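# Put phone on comic book and laptop on stand

## Task

The phone must lie flat with all of it resting on the comic book, and the laptop, shut, must sit on the laptop stand with its top side facing up and one of its long edges pressed squarely against the stand's lips; at the end neither gripper may be in contact with either item.

## Robot and tools

Robot: two arms, left_arm and right_arm, each ending in a two-finger gripper. The fingers point along the gripper's own +z axis and open and close along its y axis. end_effector_position marks the spot between the finger pads, roughly 1 cm back from the tips. Cameras: cam_head_left and cam_head_right, each 896x504, on a stand behind the arms. Arm names do not match image sides.

Frame: everything uses the scene frame. Its origin is at table-top height, halfway between the two nominal bases; +x points out over the table, +y toward left_arm, +z up. Calibrated bases: left_arm at (+0.031, +0.243, 0) m, quat_wxyz (+1.000, 0, 0, +0.014); right_arm at (-0.029, -0.309, 0) m, quat_wxyz (+1.000, 0, 0, +0.003). Printed hand poses may be wrong by a few centimetres, more at long reach.

A command row is one flat list of 14 numbers covering both arms, each in [-1, 1]: left_arm dx, dy, dz, rx, ry, rz, opening, then right_arm in the same order. dx, dy, dz are an offset along the scene axes, 1.0 = 0.6 m; a translation longer than 1.0 may be shortened along its direction. rx, ry, rz form one rotation vector, 1.0 = 180 degrees, applied about the Hand target's position. These six are offsets from that arm's Hand target as it stood when the action or move began, never from the previous row, so sending the same offset again moves further. All six at 0 re-requests the current Hand target. Opening is absolute, not an offset: +1 fully open (0.094 m), -1 closed. A 0 there means half open, so to keep a gripper as it is, resend its present opening (see Tool commands).

execute_actions: actions is a list of actions; each action is a table of up to 15 rows, one row per 1/30 s step, and a shorter table repeats its final row to fill 15 steps. Each action lasts 0.5 s. Images appear only when actions is empty or cameras requests them. cameras: list of names, ["all"] for every camera, [] for none, omitted/null gives all on an empty list and none otherwise; an unknown name rejects the whole call.

move: target is one 14-number row or a list of up to 15 rows; every row counts from the same starting Hand targets. Grippers follow straight paths that finish together, lasting at least 0.5 s and cut off at 10 s for the whole list. speed: m/s, 0.002 to 4.3, default 0.25, one value or one per target; turning is capped at twice that in rad/s. blend: corner rounding in metres for a list, one value or one per target; 0 means stop at each point. opening_speed: rate on the -1..+1 scale per second, at least 0.2; use it to close gently on breakable things. grip_force: newtons per pad, 10 to 50, one value or one per arm; it persists, and low values close slowly (about 4 s at 40, 8 s at 20, 16 s at 10). blocking=false returns after about 0.5 s while the move continues. Moves do not avoid obstacles or the other arm; grippers lag and overshoot, especially fast or with the arm nearly straight. Do not route a path close to an arm's own base (it can flip the shoulder); go around it. Faster contact and targets deeper past contact push harder. The result adds a move: line: done (within 10 mm and 2 degrees), off_target, moving, held, fault, plus limits such as paced (pose clipped) or held (steps withheld).

wait: seconds 0 to 10; arms keep their last command, a running move continues. stop: brakes the running move, needing some distance. zoom_image: camera (cam_head_left or cam_head_right) and region [x0, y0, x1, y1] in pixels from the top-left, at most 504 by 504, using only the newest images. finished_scene: scene (1 or 2); ends the scene for good, so only call it when the goal holds steadily.

Results: end_effector_position (m) and end_effector_quat_wxyz, Hand target (the last commanded pose after clipping, the base for the next offsets), Tool commands, Joint positions (six joints, then gripper opening in metres), joint velocities (omitted when all are within noise), joint torques (biased and noisy; numbers 3 and 4 wrap at ±28 N m), grip_measured (opening on the command scale; empty reads up to 2.5 mm wide, a squeezed hard part reads up to 3 mm narrower), grip_effort_nm (negative closes; not a pad force), motor temperatures. Joint ranges (rad): waist -2.880 to 2.880, shoulder 0.000 to 3.142, elbow 0.000 to 3.019, wrist pitch -1.693 to 1.571, wrist yaw -1.571 to 1.571, wrist roll -2.094 to 2.094.

Controller: each step limits orientation to 40 degrees from the measured one, so large turns may need several actions. A gripper can settle a few cm short; waiting won't fix it, but sending the missing offset will. A blocked arm keeps pressing until commanded back past its gripper. To release, command an opening well above grip_measured.

Avoid: dropping or throwing parts, letting anything fall or be left off the table, letting go of moving parts, fast hits on fixed or heavy objects, any contact or squeeze between the two arms or grippers, and holding loads or unreachable poses for long (motors heat; MOTOR HOT at 85 °C, and at 100 °C the arm goes limp for 30 to 60 s). Loose objects may occasionally get nudged by outside pushes; check before finishing.

Each tool is called after ">>>" by a JSON object that holds its "method" and its "body".

## Session

>>> {"method": "execute_actions", "body": {"actions": []}}

Scene clock: 0.00 s.
left_arm: end_effector_position=(+0.4918, +0.7722, +0.2721) grip_measured=+1.000 grip_effort_nm=n/a end_effector_quat_wxyz=(+0.538, +0.343, +0.763, +0.102) | right_arm: end_effector_position=(+0.0818, -0.5453, +0.1553) grip_measured=+1.000 grip_effort_nm=n/a end_effector_quat_wxyz=(-0.017, +0.931, +0.365, +0.017)
Joint positions: left_arm=[1.048 1.958 1.826 -0.907 1.087 1.594 0.094] | right_arm=[-1.159 1.066 0.823 -1.361 -0.035 1.239 0.094]
Joint velocities: within noise
Joint torques (N m): no reading
Motor temperatures (°C): left_arm=[23 25 27 24 28 25 28] | right_arm=[27 30 27 25 24 24 25]
Heat: left arm: hottest wrist yaw 28 °C; right arm: hottest shoulder 30 °C.
Hand target: left_arm +0.4940, +0.7762, +0.2939; +0.539, +0.352, +0.755, +0.121 | right_arm +0.0850, -0.5526, +0.1636; -0.006, +0.931, +0.366, +0.017
Tool commands: left_gripper/opening=+1.0 right_gripper/opening=+1.0

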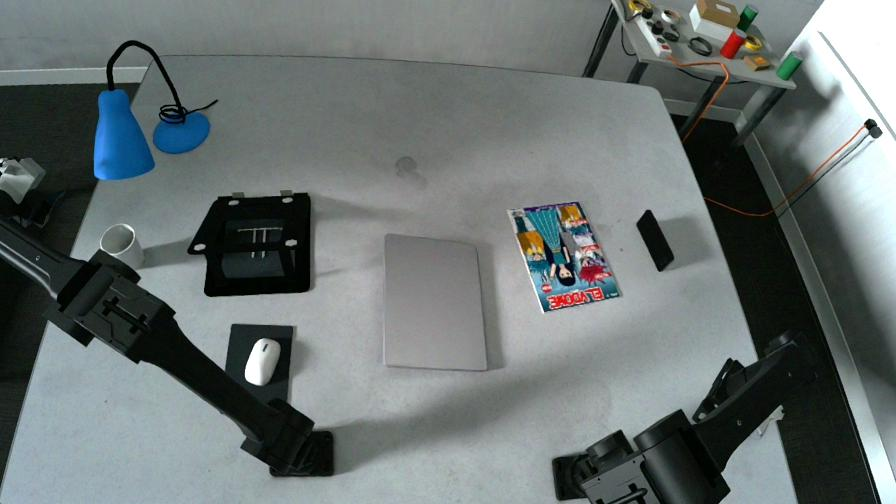

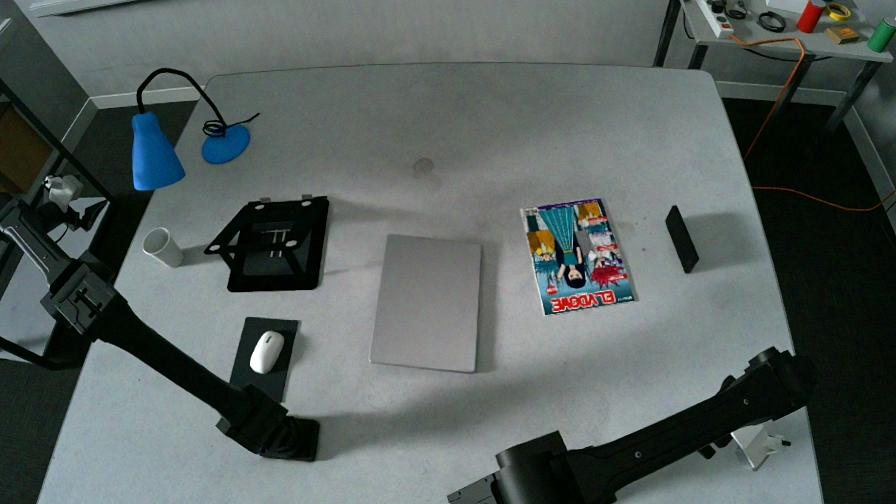

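>>> {"method": "zoom_image", "body": {"camera": "cam_head_left", "region": [160, 160, 520, 400]}}

>>> {"method": "zoom_image", "body": {"camera": "cam_head_right", "region": [160, 160, 520, 400]}}

>>> {"method": "zoom_image", "body": {"camera": "cam_head_left", "region": [490, 170, 740, 340]}}

>>> {"method": "zoom_image", "body": {"camera": "cam_head_right", "region": [490, 170, 740, 340]}}

Scaled by 1.400.

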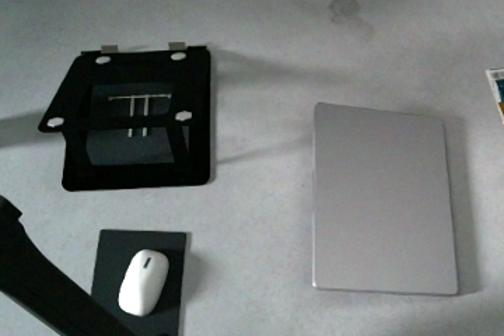

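Scaled by 1.400.

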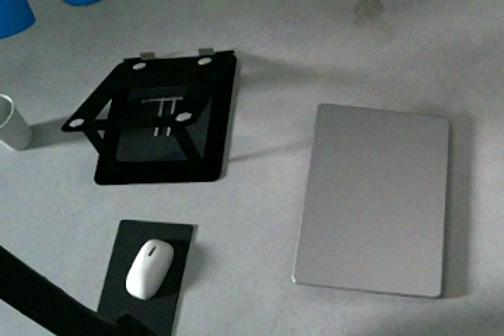

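Scaled by 2.016.

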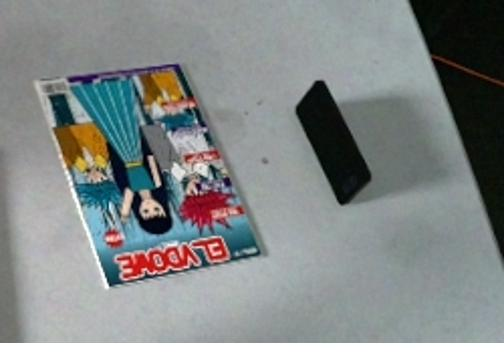

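Scaled by 2.016.

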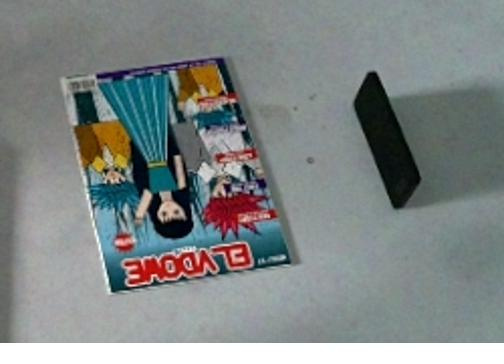

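>>> {"method": "zoom_image", "body": {"camera": "cam_head_left", "region": [170, 170, 340, 310]}}

>>> {"method": "zoom_image", "body": {"camera": "cam_head_right", "region": [190, 170, 360, 310]}}

Scaled by 2.965.

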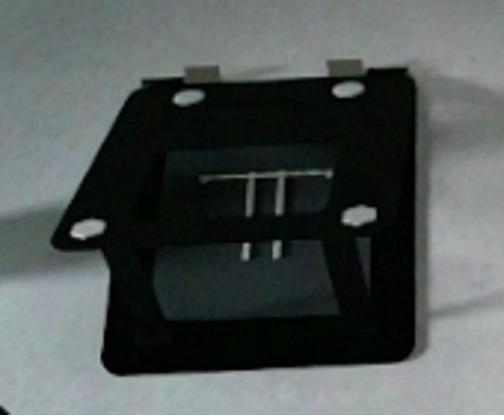

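Scaled by 2.965.

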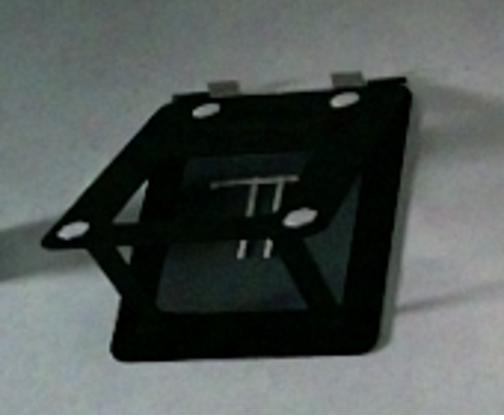

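>>> {"method": "zoom_image", "body": {"camera": "cam_head_left", "region": [370, 220, 510, 390]}}

>>> {"method": "zoom_image", "body": {"camera": "cam_head_right", "region": [360, 220, 500, 390]}}

>>> {"method": "zoom_image", "body": {"camera": "cam_head_right", "region": [0, 120, 330, 480]}}

Scaled by 2.965.

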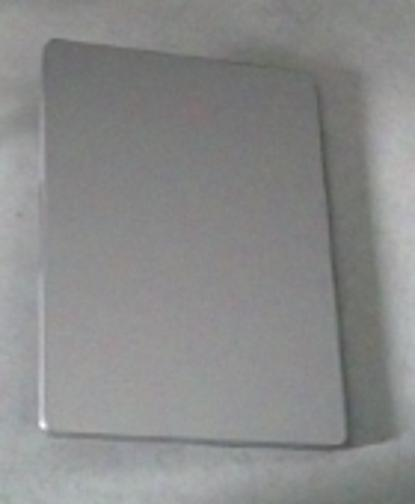

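Scaled by 2.965.

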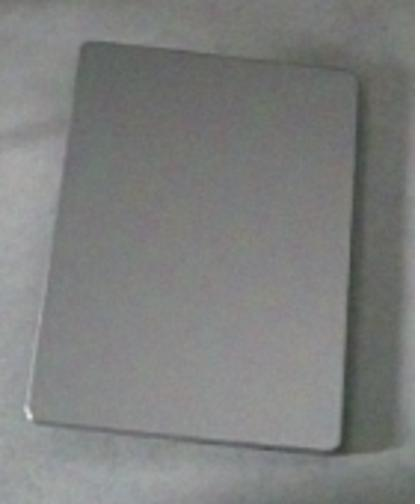

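Scaled by 1.400.

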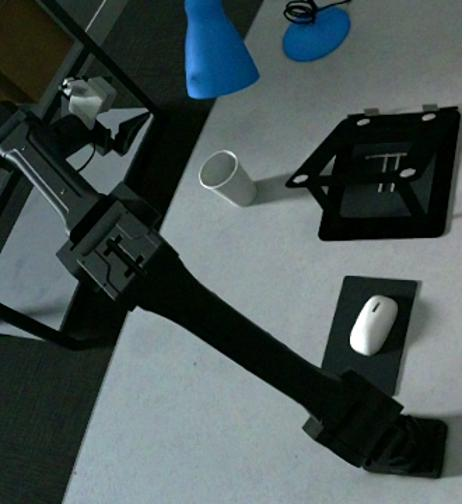

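>>> {"method": "zoom_image", "body": {"camera": "cam_head_left", "region": [375, 335, 505, 385]}}

>>> {"method": "zoom_image", "body": {"camera": "cam_head_right", "region": [360, 335, 490, 385]}}

Scaled by 3.877.

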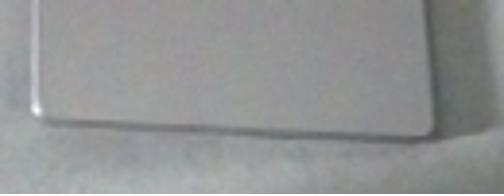

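Scaled by 3.877.

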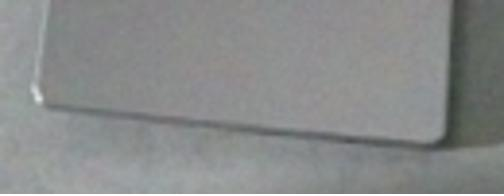

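>>> {"method": "move", "body": {"target": [[-0.3233, -1.0437, 0.01, -0.0841, 0.3745, 0.2446, 1.0, 0.3583, 0.3377, 0.0, -0.0139, -0.0049, 0.761, 1.0], [-0.3233, -1.0437, -0.29, -0.0841, 0.3745, 0.2446, 1.0, 0.3583, 0.3377, -0.0727, -0.0139, -0.0049, 0.761, 1.0]], "speed": 0.4, "blend": [0.05, 0], "cameras": ["all"]}}

every number of target 1 of 2 must lie in its column's range; nothing of the call was run
Scene clock: 122.73 s.
left_arm: end_effector_position=(+0.4918, +0.7722, +0.2721) grip_measured=+1.000 grip_effort_nm=0.02 end_effector_quat_wxyz=(+0.538, +0.343, +0.763, +0.102) | right_arm: end_effector_position=(+0.0818, -0.5453, +0.1553) grip_measured=+1.000 grip_effort_nm=0.00 end_effector_quat_wxyz=(-0.017, +0.931, +0.365, +0.017)
Joint positions: left_arm=[1.048 1.958 1.826 -0.907 1.087 1.594 0.094] | right_arm=[-1.159 1.066 0.823 -1.361 -0.035 1.239 0.094]
Joint torques (N m): left_arm=[-1.44 -22.53 14.13 1.05 0.52 -0.05] | right_arm=[0.5 -6.83 9.7 0.06 0.07 0.15]
Motor temperatures (°C): left_arm=[23 33 34 24 28 24 27] | right_arm=[27 30 39 25 24 23 25]
Heat: left arm: hottest elbow 34 °C; right arm: hottest elbow 39 °C.
Hand target: left_arm +0.4940, +0.7762, +0.2939; +0.539, +0.352, +0.755, +0.121 | right_arm +0.0850, -0.5526, +0.1636; -0.006, +0.931, +0.366, +0.017
Tool commands: left_gripper/opening=+1.0 right_gripper/opening=+1.0

>>> {"method": "move", "body": {"target": [[-0.26, -0.94, 0.01, -0.0841, 0.3745, 0.2446, 1.0, 0.3583, 0.3377, 0.0, -0.0139, -0.0049, 0.761, 1.0], [-0.26, -0.96, -0.26, -0.0841, 0.3745, 0.2446, 1.0, 0.3583, 0.3377, -0.0727, -0.0139, -0.0049, 0.761, 1.0]], "speed": 0.4, "blend": [0.05, 0], "cameras": ["all"]}}

Scene clock: 130.17 s.
left_arm: end_effector_position=(+0.3374, +0.2049, +0.1417) grip_measured=+1.000 grip_effort_nm=0.02 end_effector_quat_wxyz=(-0.001, -0.003, +1.000, +0.000) | right_arm: end_effector_position=(+0.2996, -0.3536, +0.1285) grip_measured=+1.000 grip_effort_nm=-0.02 end_effector_quat_wxyz=(+0.007, +0.010, +1.000, -0.001)
Joint positions: left_arm=[-0.15 1.196 0.881 -1.258 0.001 -0.127 0.094] | right_arm=[-0.137 1.26 0.898 -1.194 0.001 -0.112 0.094]
Joint torques (N m): left_arm=[-2.67 -8.35 9.25 0.9 -0.04 -0.09] | right_arm=[1.2 -8.7 7.27 0.54 -0.03 0.08]
Motor temperatures (°C): left_arm=[23 32 34 24 28 24 27] | right_arm=[27 30 39 25 24 23 25]
Heat: left arm: hottest elbow 34 °C; right arm: hottest elbow 39 °C.
Hand target: left_arm +0.3379, +0.2001, +0.1380; +0.000, +0.000, +1.000, +0.000 | right_arm +0.3001, -0.3501, +0.1200; +0.000, +0.001, +1.000, +0.000
Off the commanded pose: left_arm 0.006 m, 0 deg | right_arm 0.009 m, 1 deg.
move: done

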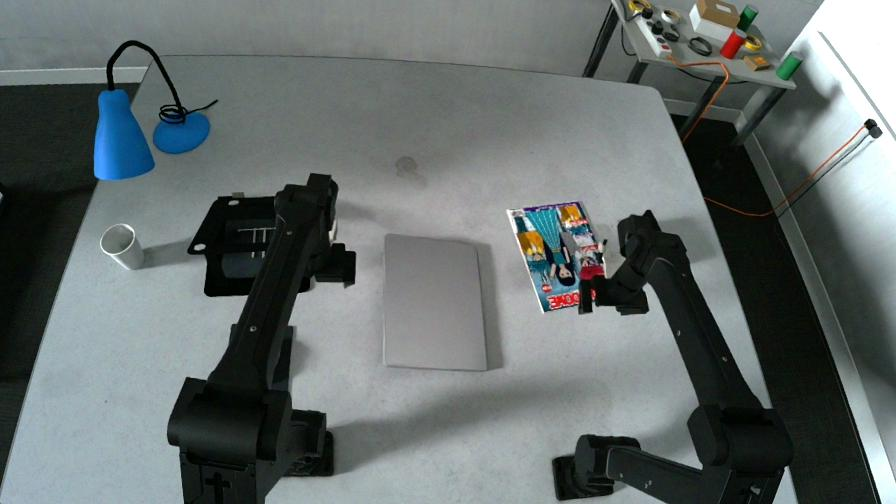

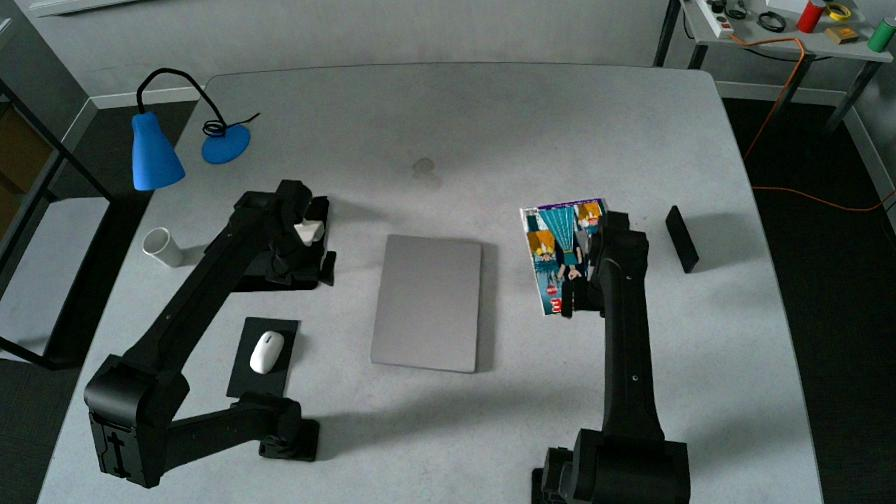

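>>> {"method": "zoom_image", "body": {"camera": "cam_head_left", "region": [260, 160, 400, 310]}}

>>> {"method": "zoom_image", "body": {"camera": "cam_head_right", "region": [220, 160, 360, 310]}}

>>> {"method": "zoom_image", "body": {"camera": "cam_head_left", "region": [540, 190, 700, 350]}}

>>> {"method": "zoom_image", "body": {"camera": "cam_head_right", "region": [530, 190, 690, 350]}}

Scaled by 3.360.

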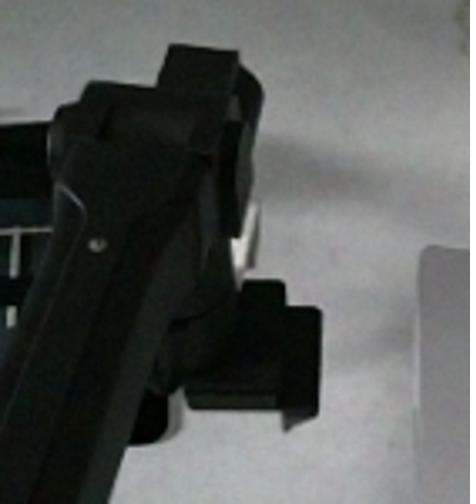

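Scaled by 3.360.

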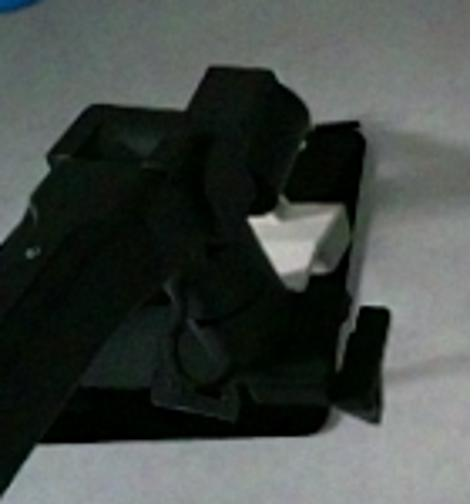

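Scaled by 3.150.

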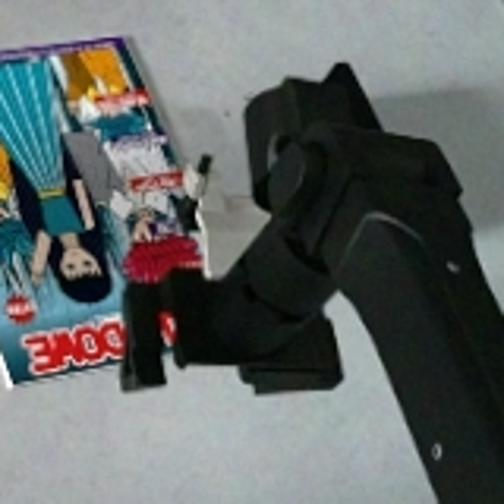

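Scaled by 3.150.

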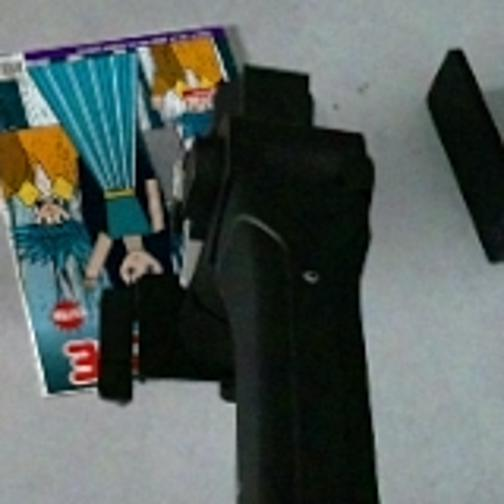

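>>> {"method": "move", "body": {"target": [-0.2298, 0.0, -0.13, 0, 0, 0, -0.9, -0.1335, -0.4165, -0.1, 0, 0, 0, -0.9], "speed": 0.35, "cameras": ["all"]}}

>>> {"method": "zoom_image", "body": {"camera": "cam_head_left", "region": [260, 260, 440, 440]}}

>>> {"method": "zoom_image", "body": {"camera": "cam_head_right", "region": [260, 260, 440, 440]}}

>>> {"method": "zoom_image", "body": {"camera": "cam_head_left", "region": [600, 240, 780, 420]}}

>>> {"method": "zoom_image", "body": {"camera": "cam_head_right", "region": [600, 240, 780, 420]}}

Scene clock: 162.63 s.
left_arm: end_effector_position=(+0.2012, +0.2025, +0.0615) grip_measured=-0.898 grip_effort_nm=-0.08 end_effector_quat_wxyz=(-0.006, -0.003, +1.000, +0.001) | right_arm: end_effector_position=(+0.2060, -0.5792, +0.0515) grip_measured=-0.899 grip_effort_nm=-0.08 end_effector_quat_wxyz=(-0.015, +0.000, +1.000, +0.014)
Joint positions: left_arm=[-0.256 0.867 0.453 -1.168 0.001 -0.233 0.005] | right_arm=[-0.857 1.472 0.875 -1.015 0.003 -0.851 0.005]
Joint torques (N m): left_arm=[-2.37 -4.07 8.65 0.64 -0.03 -0.05] | right_arm=[-0.15 -10.93 10.41 0.4 -0.09 0.08]
Heat: left arm: hottest elbow 34 °C; right arm: hottest elbow 35 °C.
Hand target: left_arm +0.2001, +0.2001, +0.0599; +0.000, +0.000, +1.000, +0.000 | right_arm +0.2200, -0.6000, +0.0600; +0.000, +0.001, +1.000, +0.000
Off the commanded pose: left_arm 0.003 m, 1 deg | right_arm 0.026 m, 2 deg.
move: off_target (right_arm)

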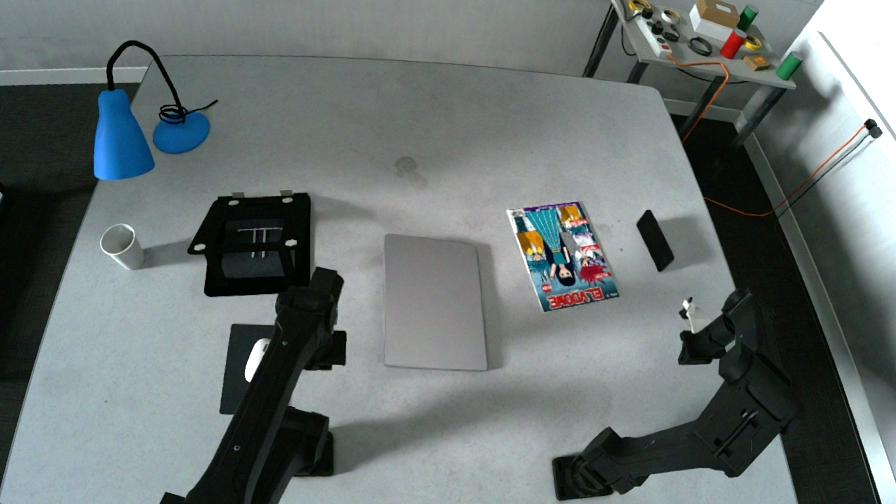

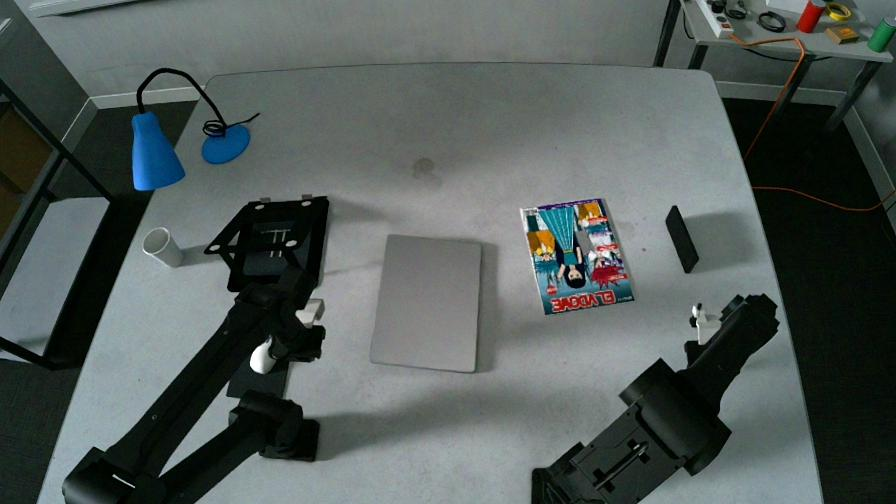

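Scaled by 2.800.

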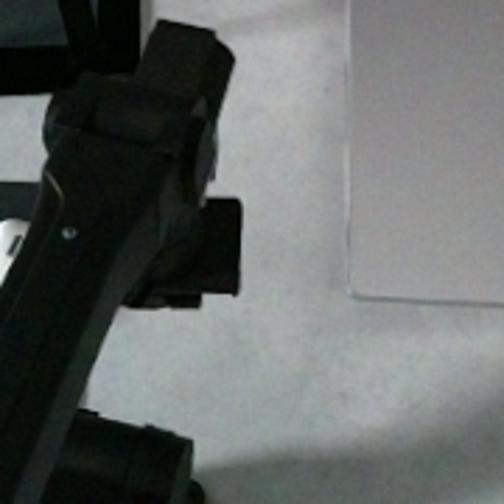

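Scaled by 2.800.

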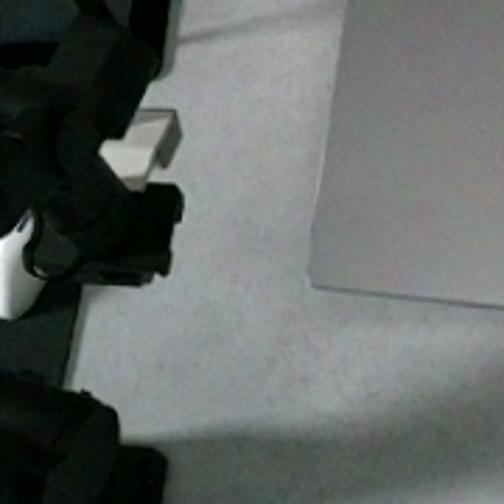

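Scaled by 2.800.

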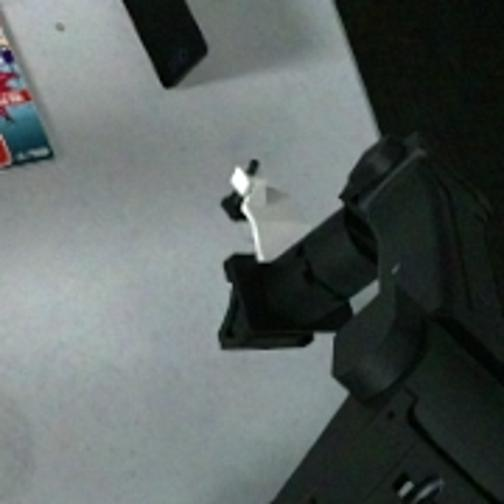

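Scaled by 2.800.

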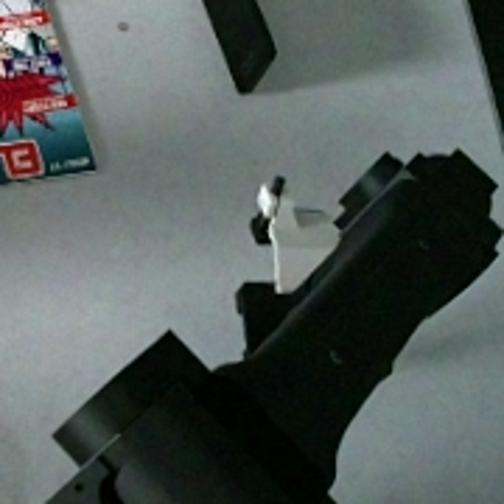

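>>> {"method": "zoom_image", "body": {"camera": "cam_head_right", "region": [270, 290, 340, 370]}}

>>> {"method": "zoom_image", "body": {"camera": "cam_head_left", "region": [670, 285, 740, 375]}}

Scaled by 6.300.

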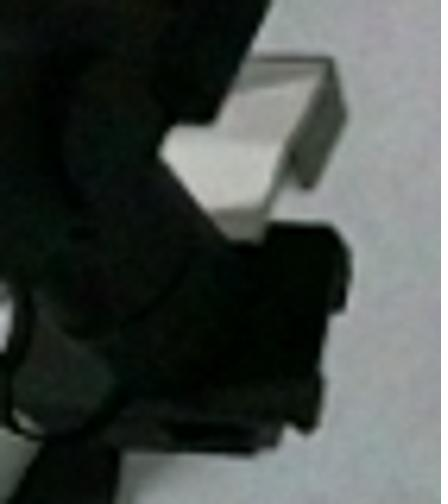

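Scaled by 5.600.

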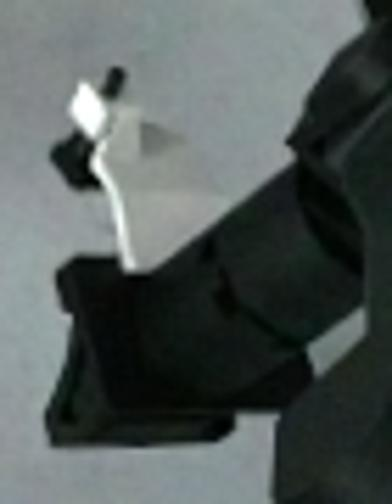

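>>> {"method": "move", "body": {"target": [0.3, 0.0, 0.3, 0, -0.5, 0, 1.0, 0.3, 0.45, 0.3, 0, -0.5, 0, 1.0], "speed": 0.5, "cameras": ["all"]}}

>>> {"method": "zoom_image", "body": {"camera": "cam_head_left", "region": [250, 150, 400, 290]}}

>>> {"method": "zoom_image", "body": {"camera": "cam_head_right", "region": [250, 150, 400, 290]}}

>>> {"method": "zoom_image", "body": {"camera": "cam_head_left", "region": [530, 150, 680, 290]}}

>>> {"method": "zoom_image", "body": {"camera": "cam_head_right", "region": [530, 150, 680, 290]}}

Scene clock: 179.40 s.
left_arm: end_effector_position=(+0.3800, +0.1953, +0.2435) grip_measured=+0.998 grip_effort_nm=0.13 end_effector_quat_wxyz=(+0.706, +0.002, +0.709, -0.007) | right_arm: end_effector_position=(+0.4008, -0.3354, +0.2489) grip_measured=+0.999 grip_effort_nm=0.07 end_effector_quat_wxyz=(+0.710, +0.002, +0.704, -0.006)
Joint positions: left_arm=[-0.28 0.669 0.196 0.469 -0.239 -0.008 0.094] | right_arm=[-0.098 1.042 0.346 0.705 -0.081 -0.005 0.094]
Joint torques (N m): left_arm=[-0.5 -1.2 10.18 2.71 0.07 0.09] | right_arm=[1.44 -4.95 6.83 2.25 0.09 0.19]
Heat: left arm: hottest elbow 33 °C; right arm: hottest elbow 36 °C.
Hand target: left_arm +0.3801, +0.2002, +0.2400; +0.707, +0.000, +0.707, +0.000 | right_arm +0.3999, -0.3300, +0.2399; +0.707, +0.001, +0.707, +0.001
Off the commanded pose: left_arm 0.006 m, 1 deg | right_arm 0.010 m, 1 deg.
move: done

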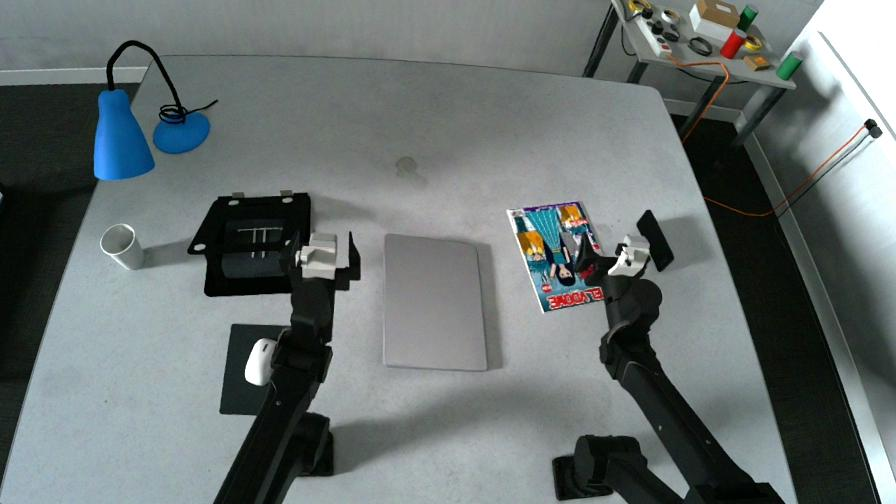

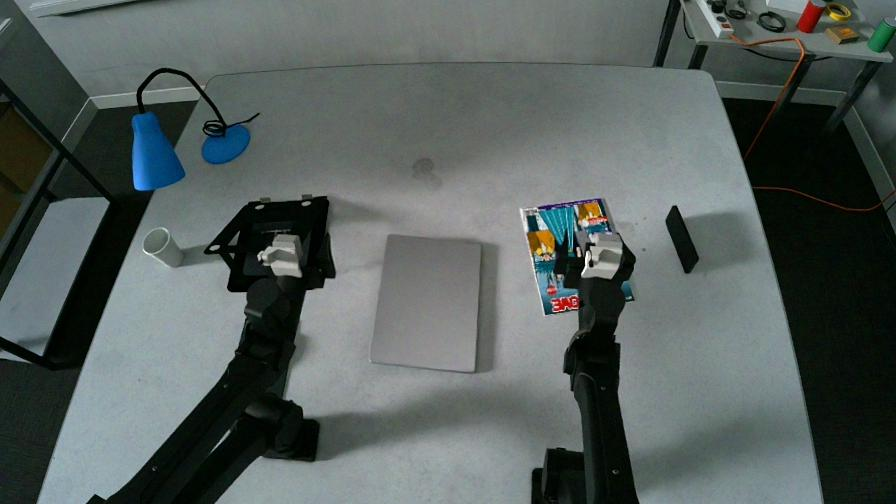

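Scaled by 3.360.

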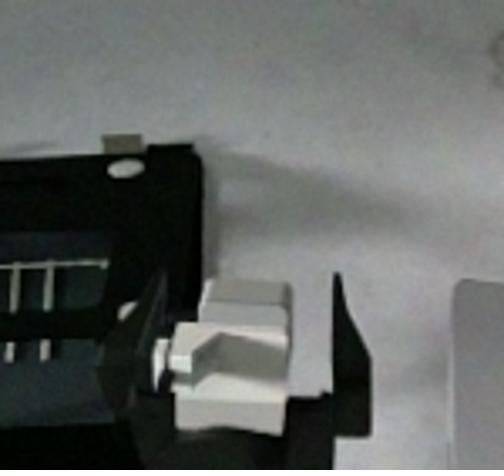

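Scaled by 3.360.

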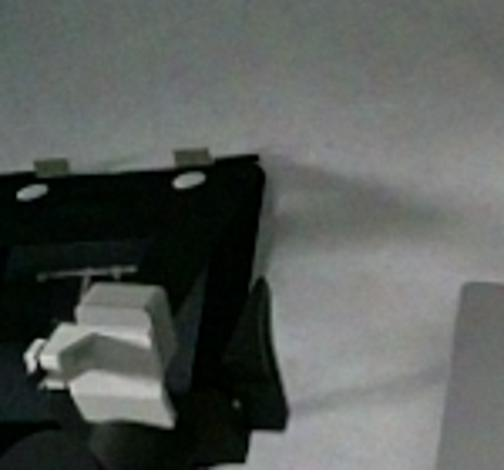

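Scaled by 3.360.

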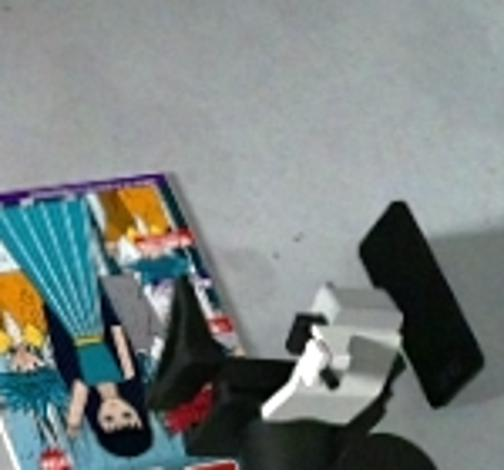

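Scaled by 3.360.

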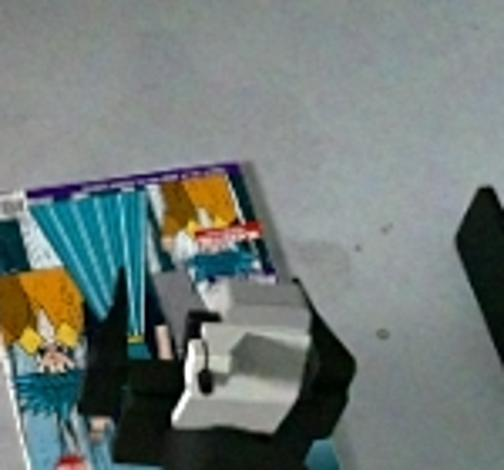

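>>> {"method": "move", "body": {"target": [0.2, -0.1667, -0.2333, 0, 0, 0, 1.0, 0.1667, 0.05, -0.2333, 0, 0, 0, 1.0], "speed": 0.35, "cameras": ["all"]}}

>>> {"method": "zoom_image", "body": {"camera": "cam_head_left", "region": [340, 180, 440, 270]}}

>>> {"method": "zoom_image", "body": {"camera": "cam_head_right", "region": [340, 180, 440, 270]}}

>>> {"method": "zoom_image", "body": {"camera": "cam_head_left", "region": [520, 180, 640, 270]}}

>>> {"method": "zoom_image", "body": {"camera": "cam_head_right", "region": [520, 180, 640, 270]}}

Scene clock: 304.27 s.
left_arm: end_effector_position=(+0.4911, +0.1088, +0.0925) grip_measured=+0.998 grip_effort_nm=0.13 end_effector_quat_wxyz=(+0.695, +0.000, +0.719, +0.005) | right_arm: end_effector_position=(+0.4891, -0.3058, +0.0974) grip_measured=+0.999 grip_effort_nm=0.07 end_effector_quat_wxyz=(+0.698, +0.002, +0.716, -0.005)
Joint positions: left_arm=[-0.468 1.83 0.412 1.379 -0.447 -0.01 0.094] | right_arm=[0.011 1.842 0.485 1.33 0.026 -0.003 0.094]
Joint torques (N m): left_arm=[-1.73 -11.16 6.19 2.61 -0.12 0.14] | right_arm=[1.38 -12.04 5.29 2.22 0.09 0.21]
Motor temperatures (°C): left_arm=[23 26 34 24 27 24 27] | right_arm=[27 30 35 25 24 23 25]
Heat: left arm: hottest elbow 34 °C; right arm: hottest elbow 35 °C.
Hand target: left_arm +0.5001, +0.1002, +0.1001; +0.707, +0.000, +0.707, +0.000 | right_arm +0.5000, -0.3000, +0.0999; +0.707, +0.001, +0.707, +0.001
Off the commanded pose: left_arm 0.014 m, 2 deg | right_arm 0.013 m, 2 deg.
move: off_target (left_arm, right_arm)

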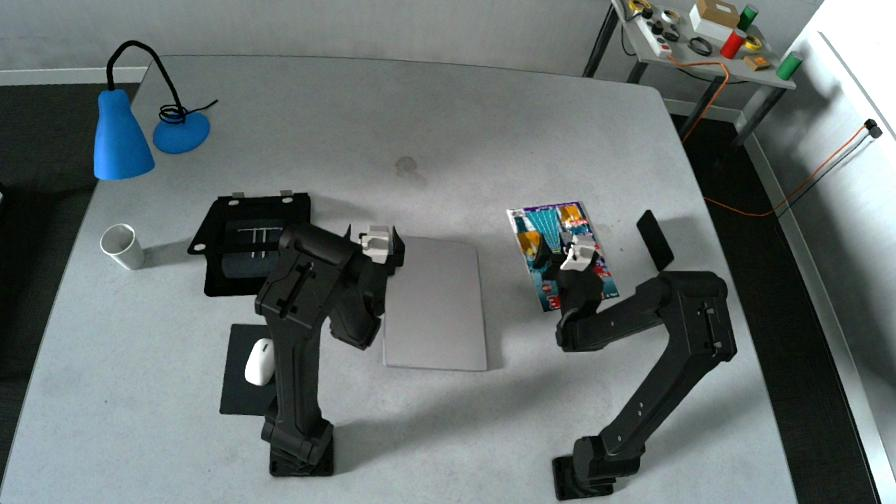

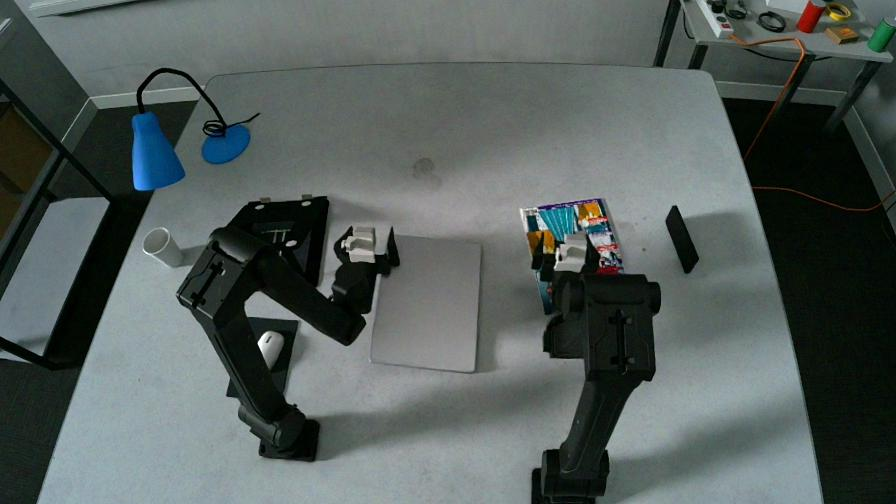

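Scaled by 5.040.

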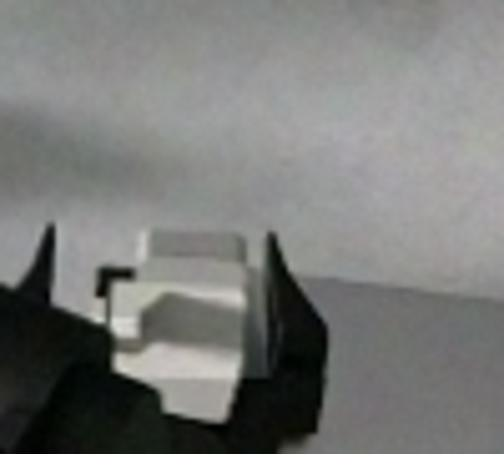

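Scaled by 5.040.

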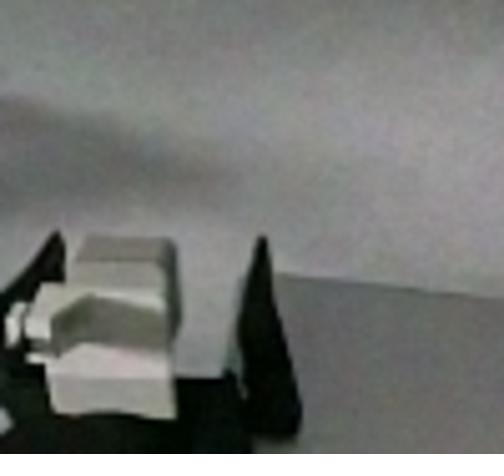

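Scaled by 4.200.

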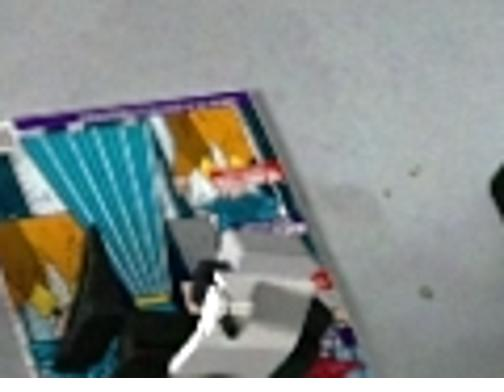

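Scaled by 4.200.

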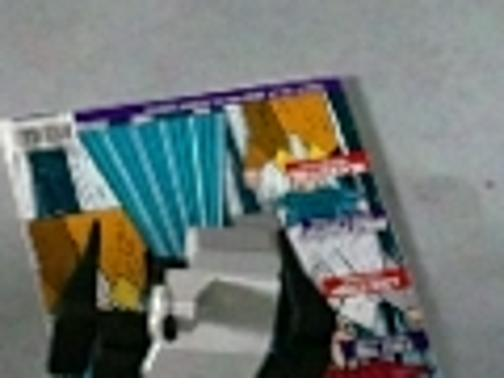

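>>> {"method": "move", "body": {"target": [-0.2833, -0.05, 0.0, 0, 0, 0, 1.0, -0.3333, -0.25, 0.0, 0, 0, 0, 1.0], "speed": 0.35, "cameras": ["all"]}}

>>> {"method": "zoom_image", "body": {"camera": "cam_head_left", "region": [340, 250, 440, 340]}}

>>> {"method": "zoom_image", "body": {"camera": "cam_head_right", "region": [340, 250, 440, 340]}}

>>> {"method": "zoom_image", "body": {"camera": "cam_head_left", "region": [580, 250, 700, 340]}}

>>> {"method": "zoom_image", "body": {"camera": "cam_head_right", "region": [580, 250, 700, 340]}}

Scene clock: 346.20 s.
left_arm: end_effector_position=(+0.3341, +0.0724, +0.0921) grip_measured=+0.998 grip_effort_nm=0.13 end_effector_quat_wxyz=(+0.691, +0.007, +0.722, +0.017) | right_arm: end_effector_position=(+0.3014, -0.4456, +0.0918) grip_measured=+0.999 grip_effort_nm=0.07 end_effector_quat_wxyz=(+0.686, +0.005, +0.727, +0.016)
Joint positions: left_arm=[-0.955 1.781 0.145 1.562 -0.941 -0.026 0.094] | right_arm=[-0.729 1.767 0.126 1.564 -0.739 -0.023 0.094]
Joint torques (N m): left_arm=[-2.14 -10.4 0.46 2.45 -0.2 -0.1] | right_arm=[-0.32 -10.34 0.73 2.06 -0.07 0.1]
Heat: left arm: hottest elbow 31 °C; right arm: hottest elbow 33 °C.
Hand target: left_arm +0.3301, +0.0700, +0.1000; +0.707, +0.000, +0.707, +0.000 | right_arm +0.3000, -0.4499, +0.1000; +0.707, +0.001, +0.707, +0.001
Off the commanded pose: left_arm 0.009 m, 3 deg | right_arm 0.009 m, 4 deg.
joint sent to its limit (left arm) — joint 4 (wrist pitch), upper limit. The joint targets still meet the commanded pose.
joint sent to its limit (right arm) — joint 4 (wrist pitch), upper limit. The joint targets still meet the commanded pose.
move: off_target (left_arm, right_arm)

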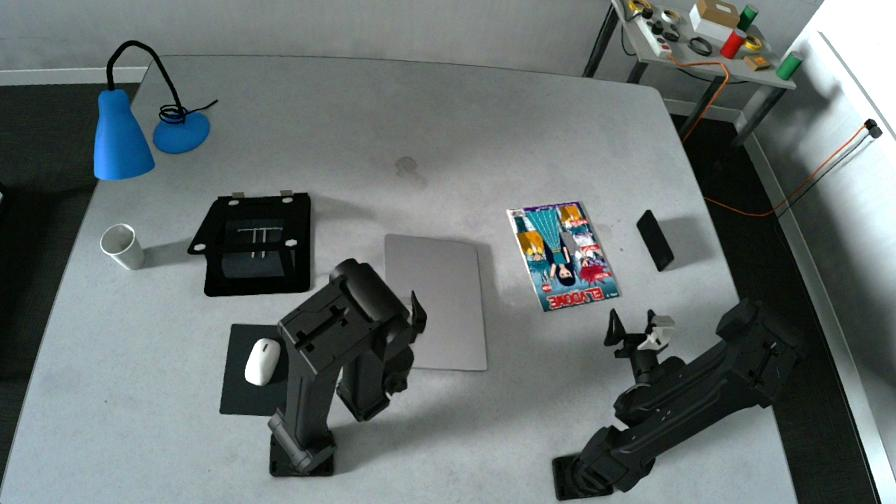

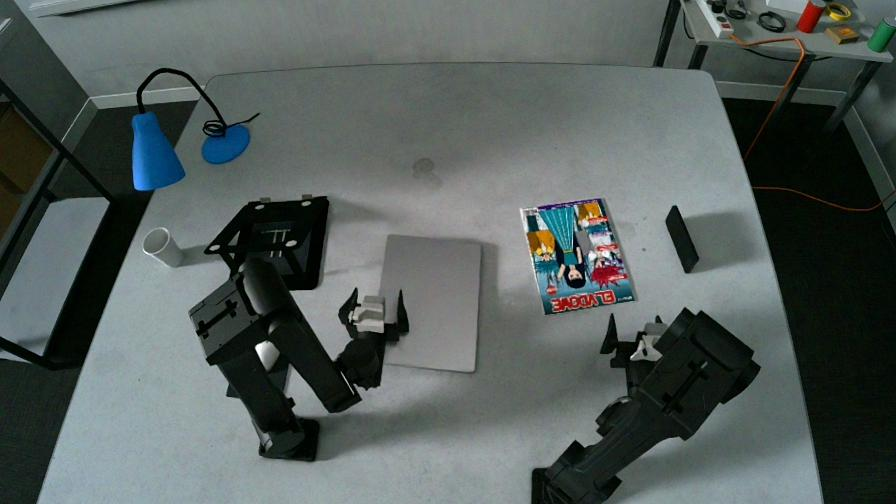

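Scaled by 5.040.

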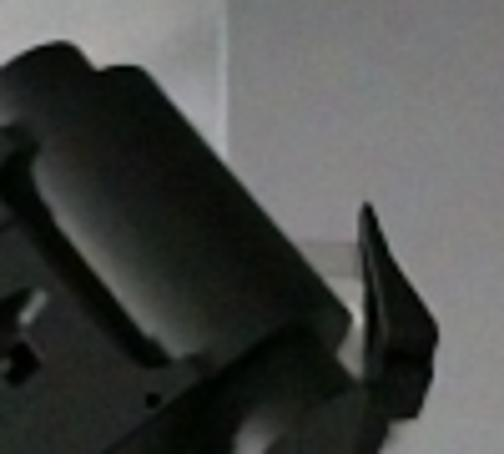

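Scaled by 5.040.

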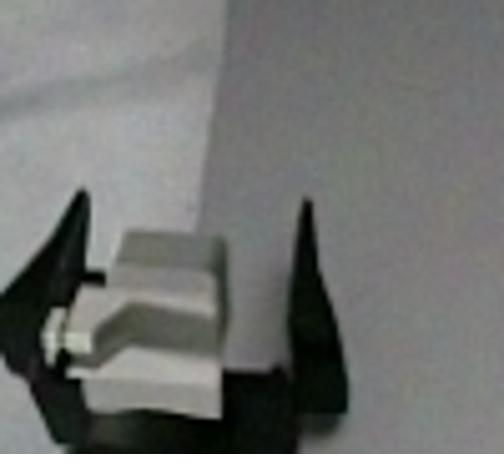

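Scaled by 4.200.

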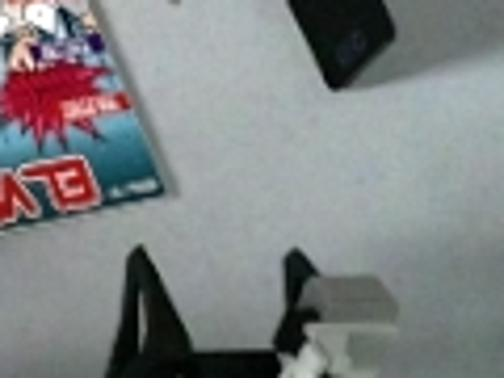

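Scaled by 4.200.

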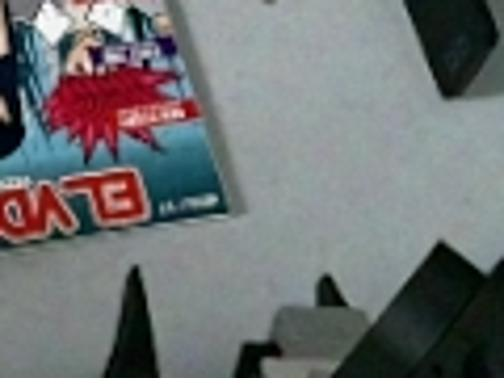

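>>> {"method": "move", "body": {"target": [[-0.07, 0.11, 0.2, 0, 0.5, 0, 1.0, 0.1667, -0.1167, 0.2, -0.0567, 0.4977, 0.0567, 1.0], [-0.1333, 0.2167, 0.25, 0, 0.5, 0, 1.0, 0.3867, -0.2083, 0.1167, -0.0567, 0.4977, 0.0567, 1.0]], "speed": 0.35, "blend": [0.05, 0], "cameras": ["all"]}}

>>> {"method": "zoom_image", "body": {"camera": "cam_head_left", "region": [590, 160, 740, 300]}}

>>> {"method": "zoom_image", "body": {"camera": "cam_head_right", "region": [600, 160, 750, 300]}}

Scene clock: 491.73 s.
left_arm: end_effector_position=(+0.2345, +0.2004, +0.2229) grip_measured=+0.998 grip_effort_nm=0.13 end_effector_quat_wxyz=(-0.029, +0.003, +1.000, +0.008) | right_arm: end_effector_position=(+0.5144, -0.5739, +0.1604) grip_measured=+0.999 grip_effort_nm=0.07 end_effector_quat_wxyz=(-0.011, -0.109, +0.994, +0.008)
Joint positions: left_arm=[-0.234 0.904 0.905 -1.631 -0.004 -0.199 0.094] | right_arm=[-0.458 1.971 1.854 -1.482 -0.002 -0.672 0.094]
Joint torques (N m): left_arm=[0.26 -4.84 16.85 -0.09 0.04 0.09] | right_arm=[1.44 -21.48 12.86 -0.25 0.06 0.21]
Motor temperatures (°C): left_arm=[23 26 30 24 26 24 26] | right_arm=[27 32 30 25 24 23 25]
Heat: left arm: hottest elbow 30 °C; right arm: hottest shoulder 32 °C.
Hand target: left_arm +0.2501, +0.2002, +0.2500; +0.000, +0.000, +1.000, +0.000 | right_arm +0.5320, -0.5749, +0.1701; +0.000, -0.112, +0.994, +0.000
Off the commanded pose: left_arm 0.031 m, 3 deg | right_arm 0.020 m, 2 deg.
move: off_target (left_arm, right_arm)

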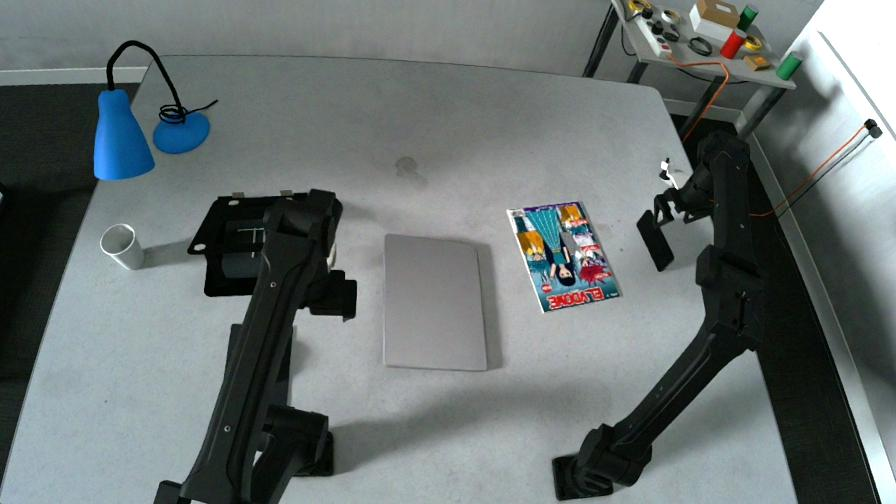

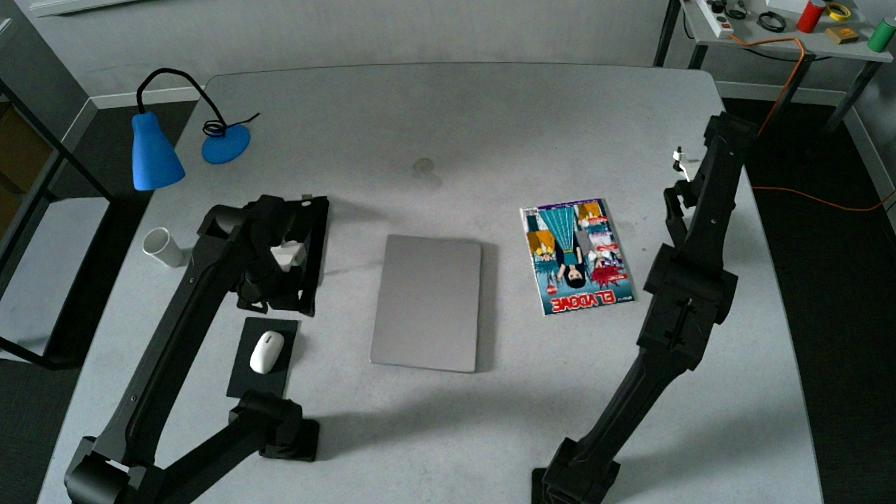

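Scaled by 3.360.

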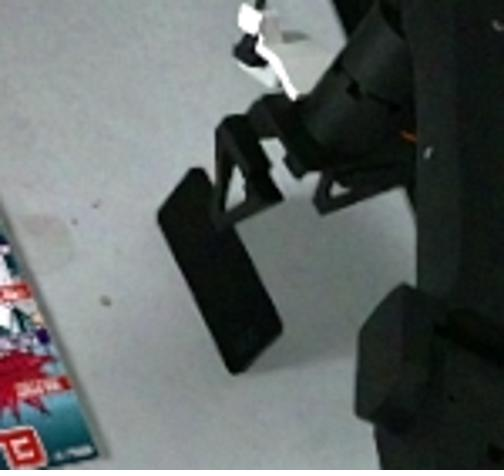

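Scaled by 3.360.

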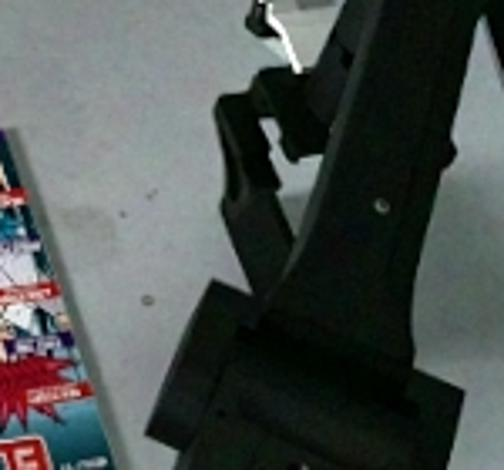

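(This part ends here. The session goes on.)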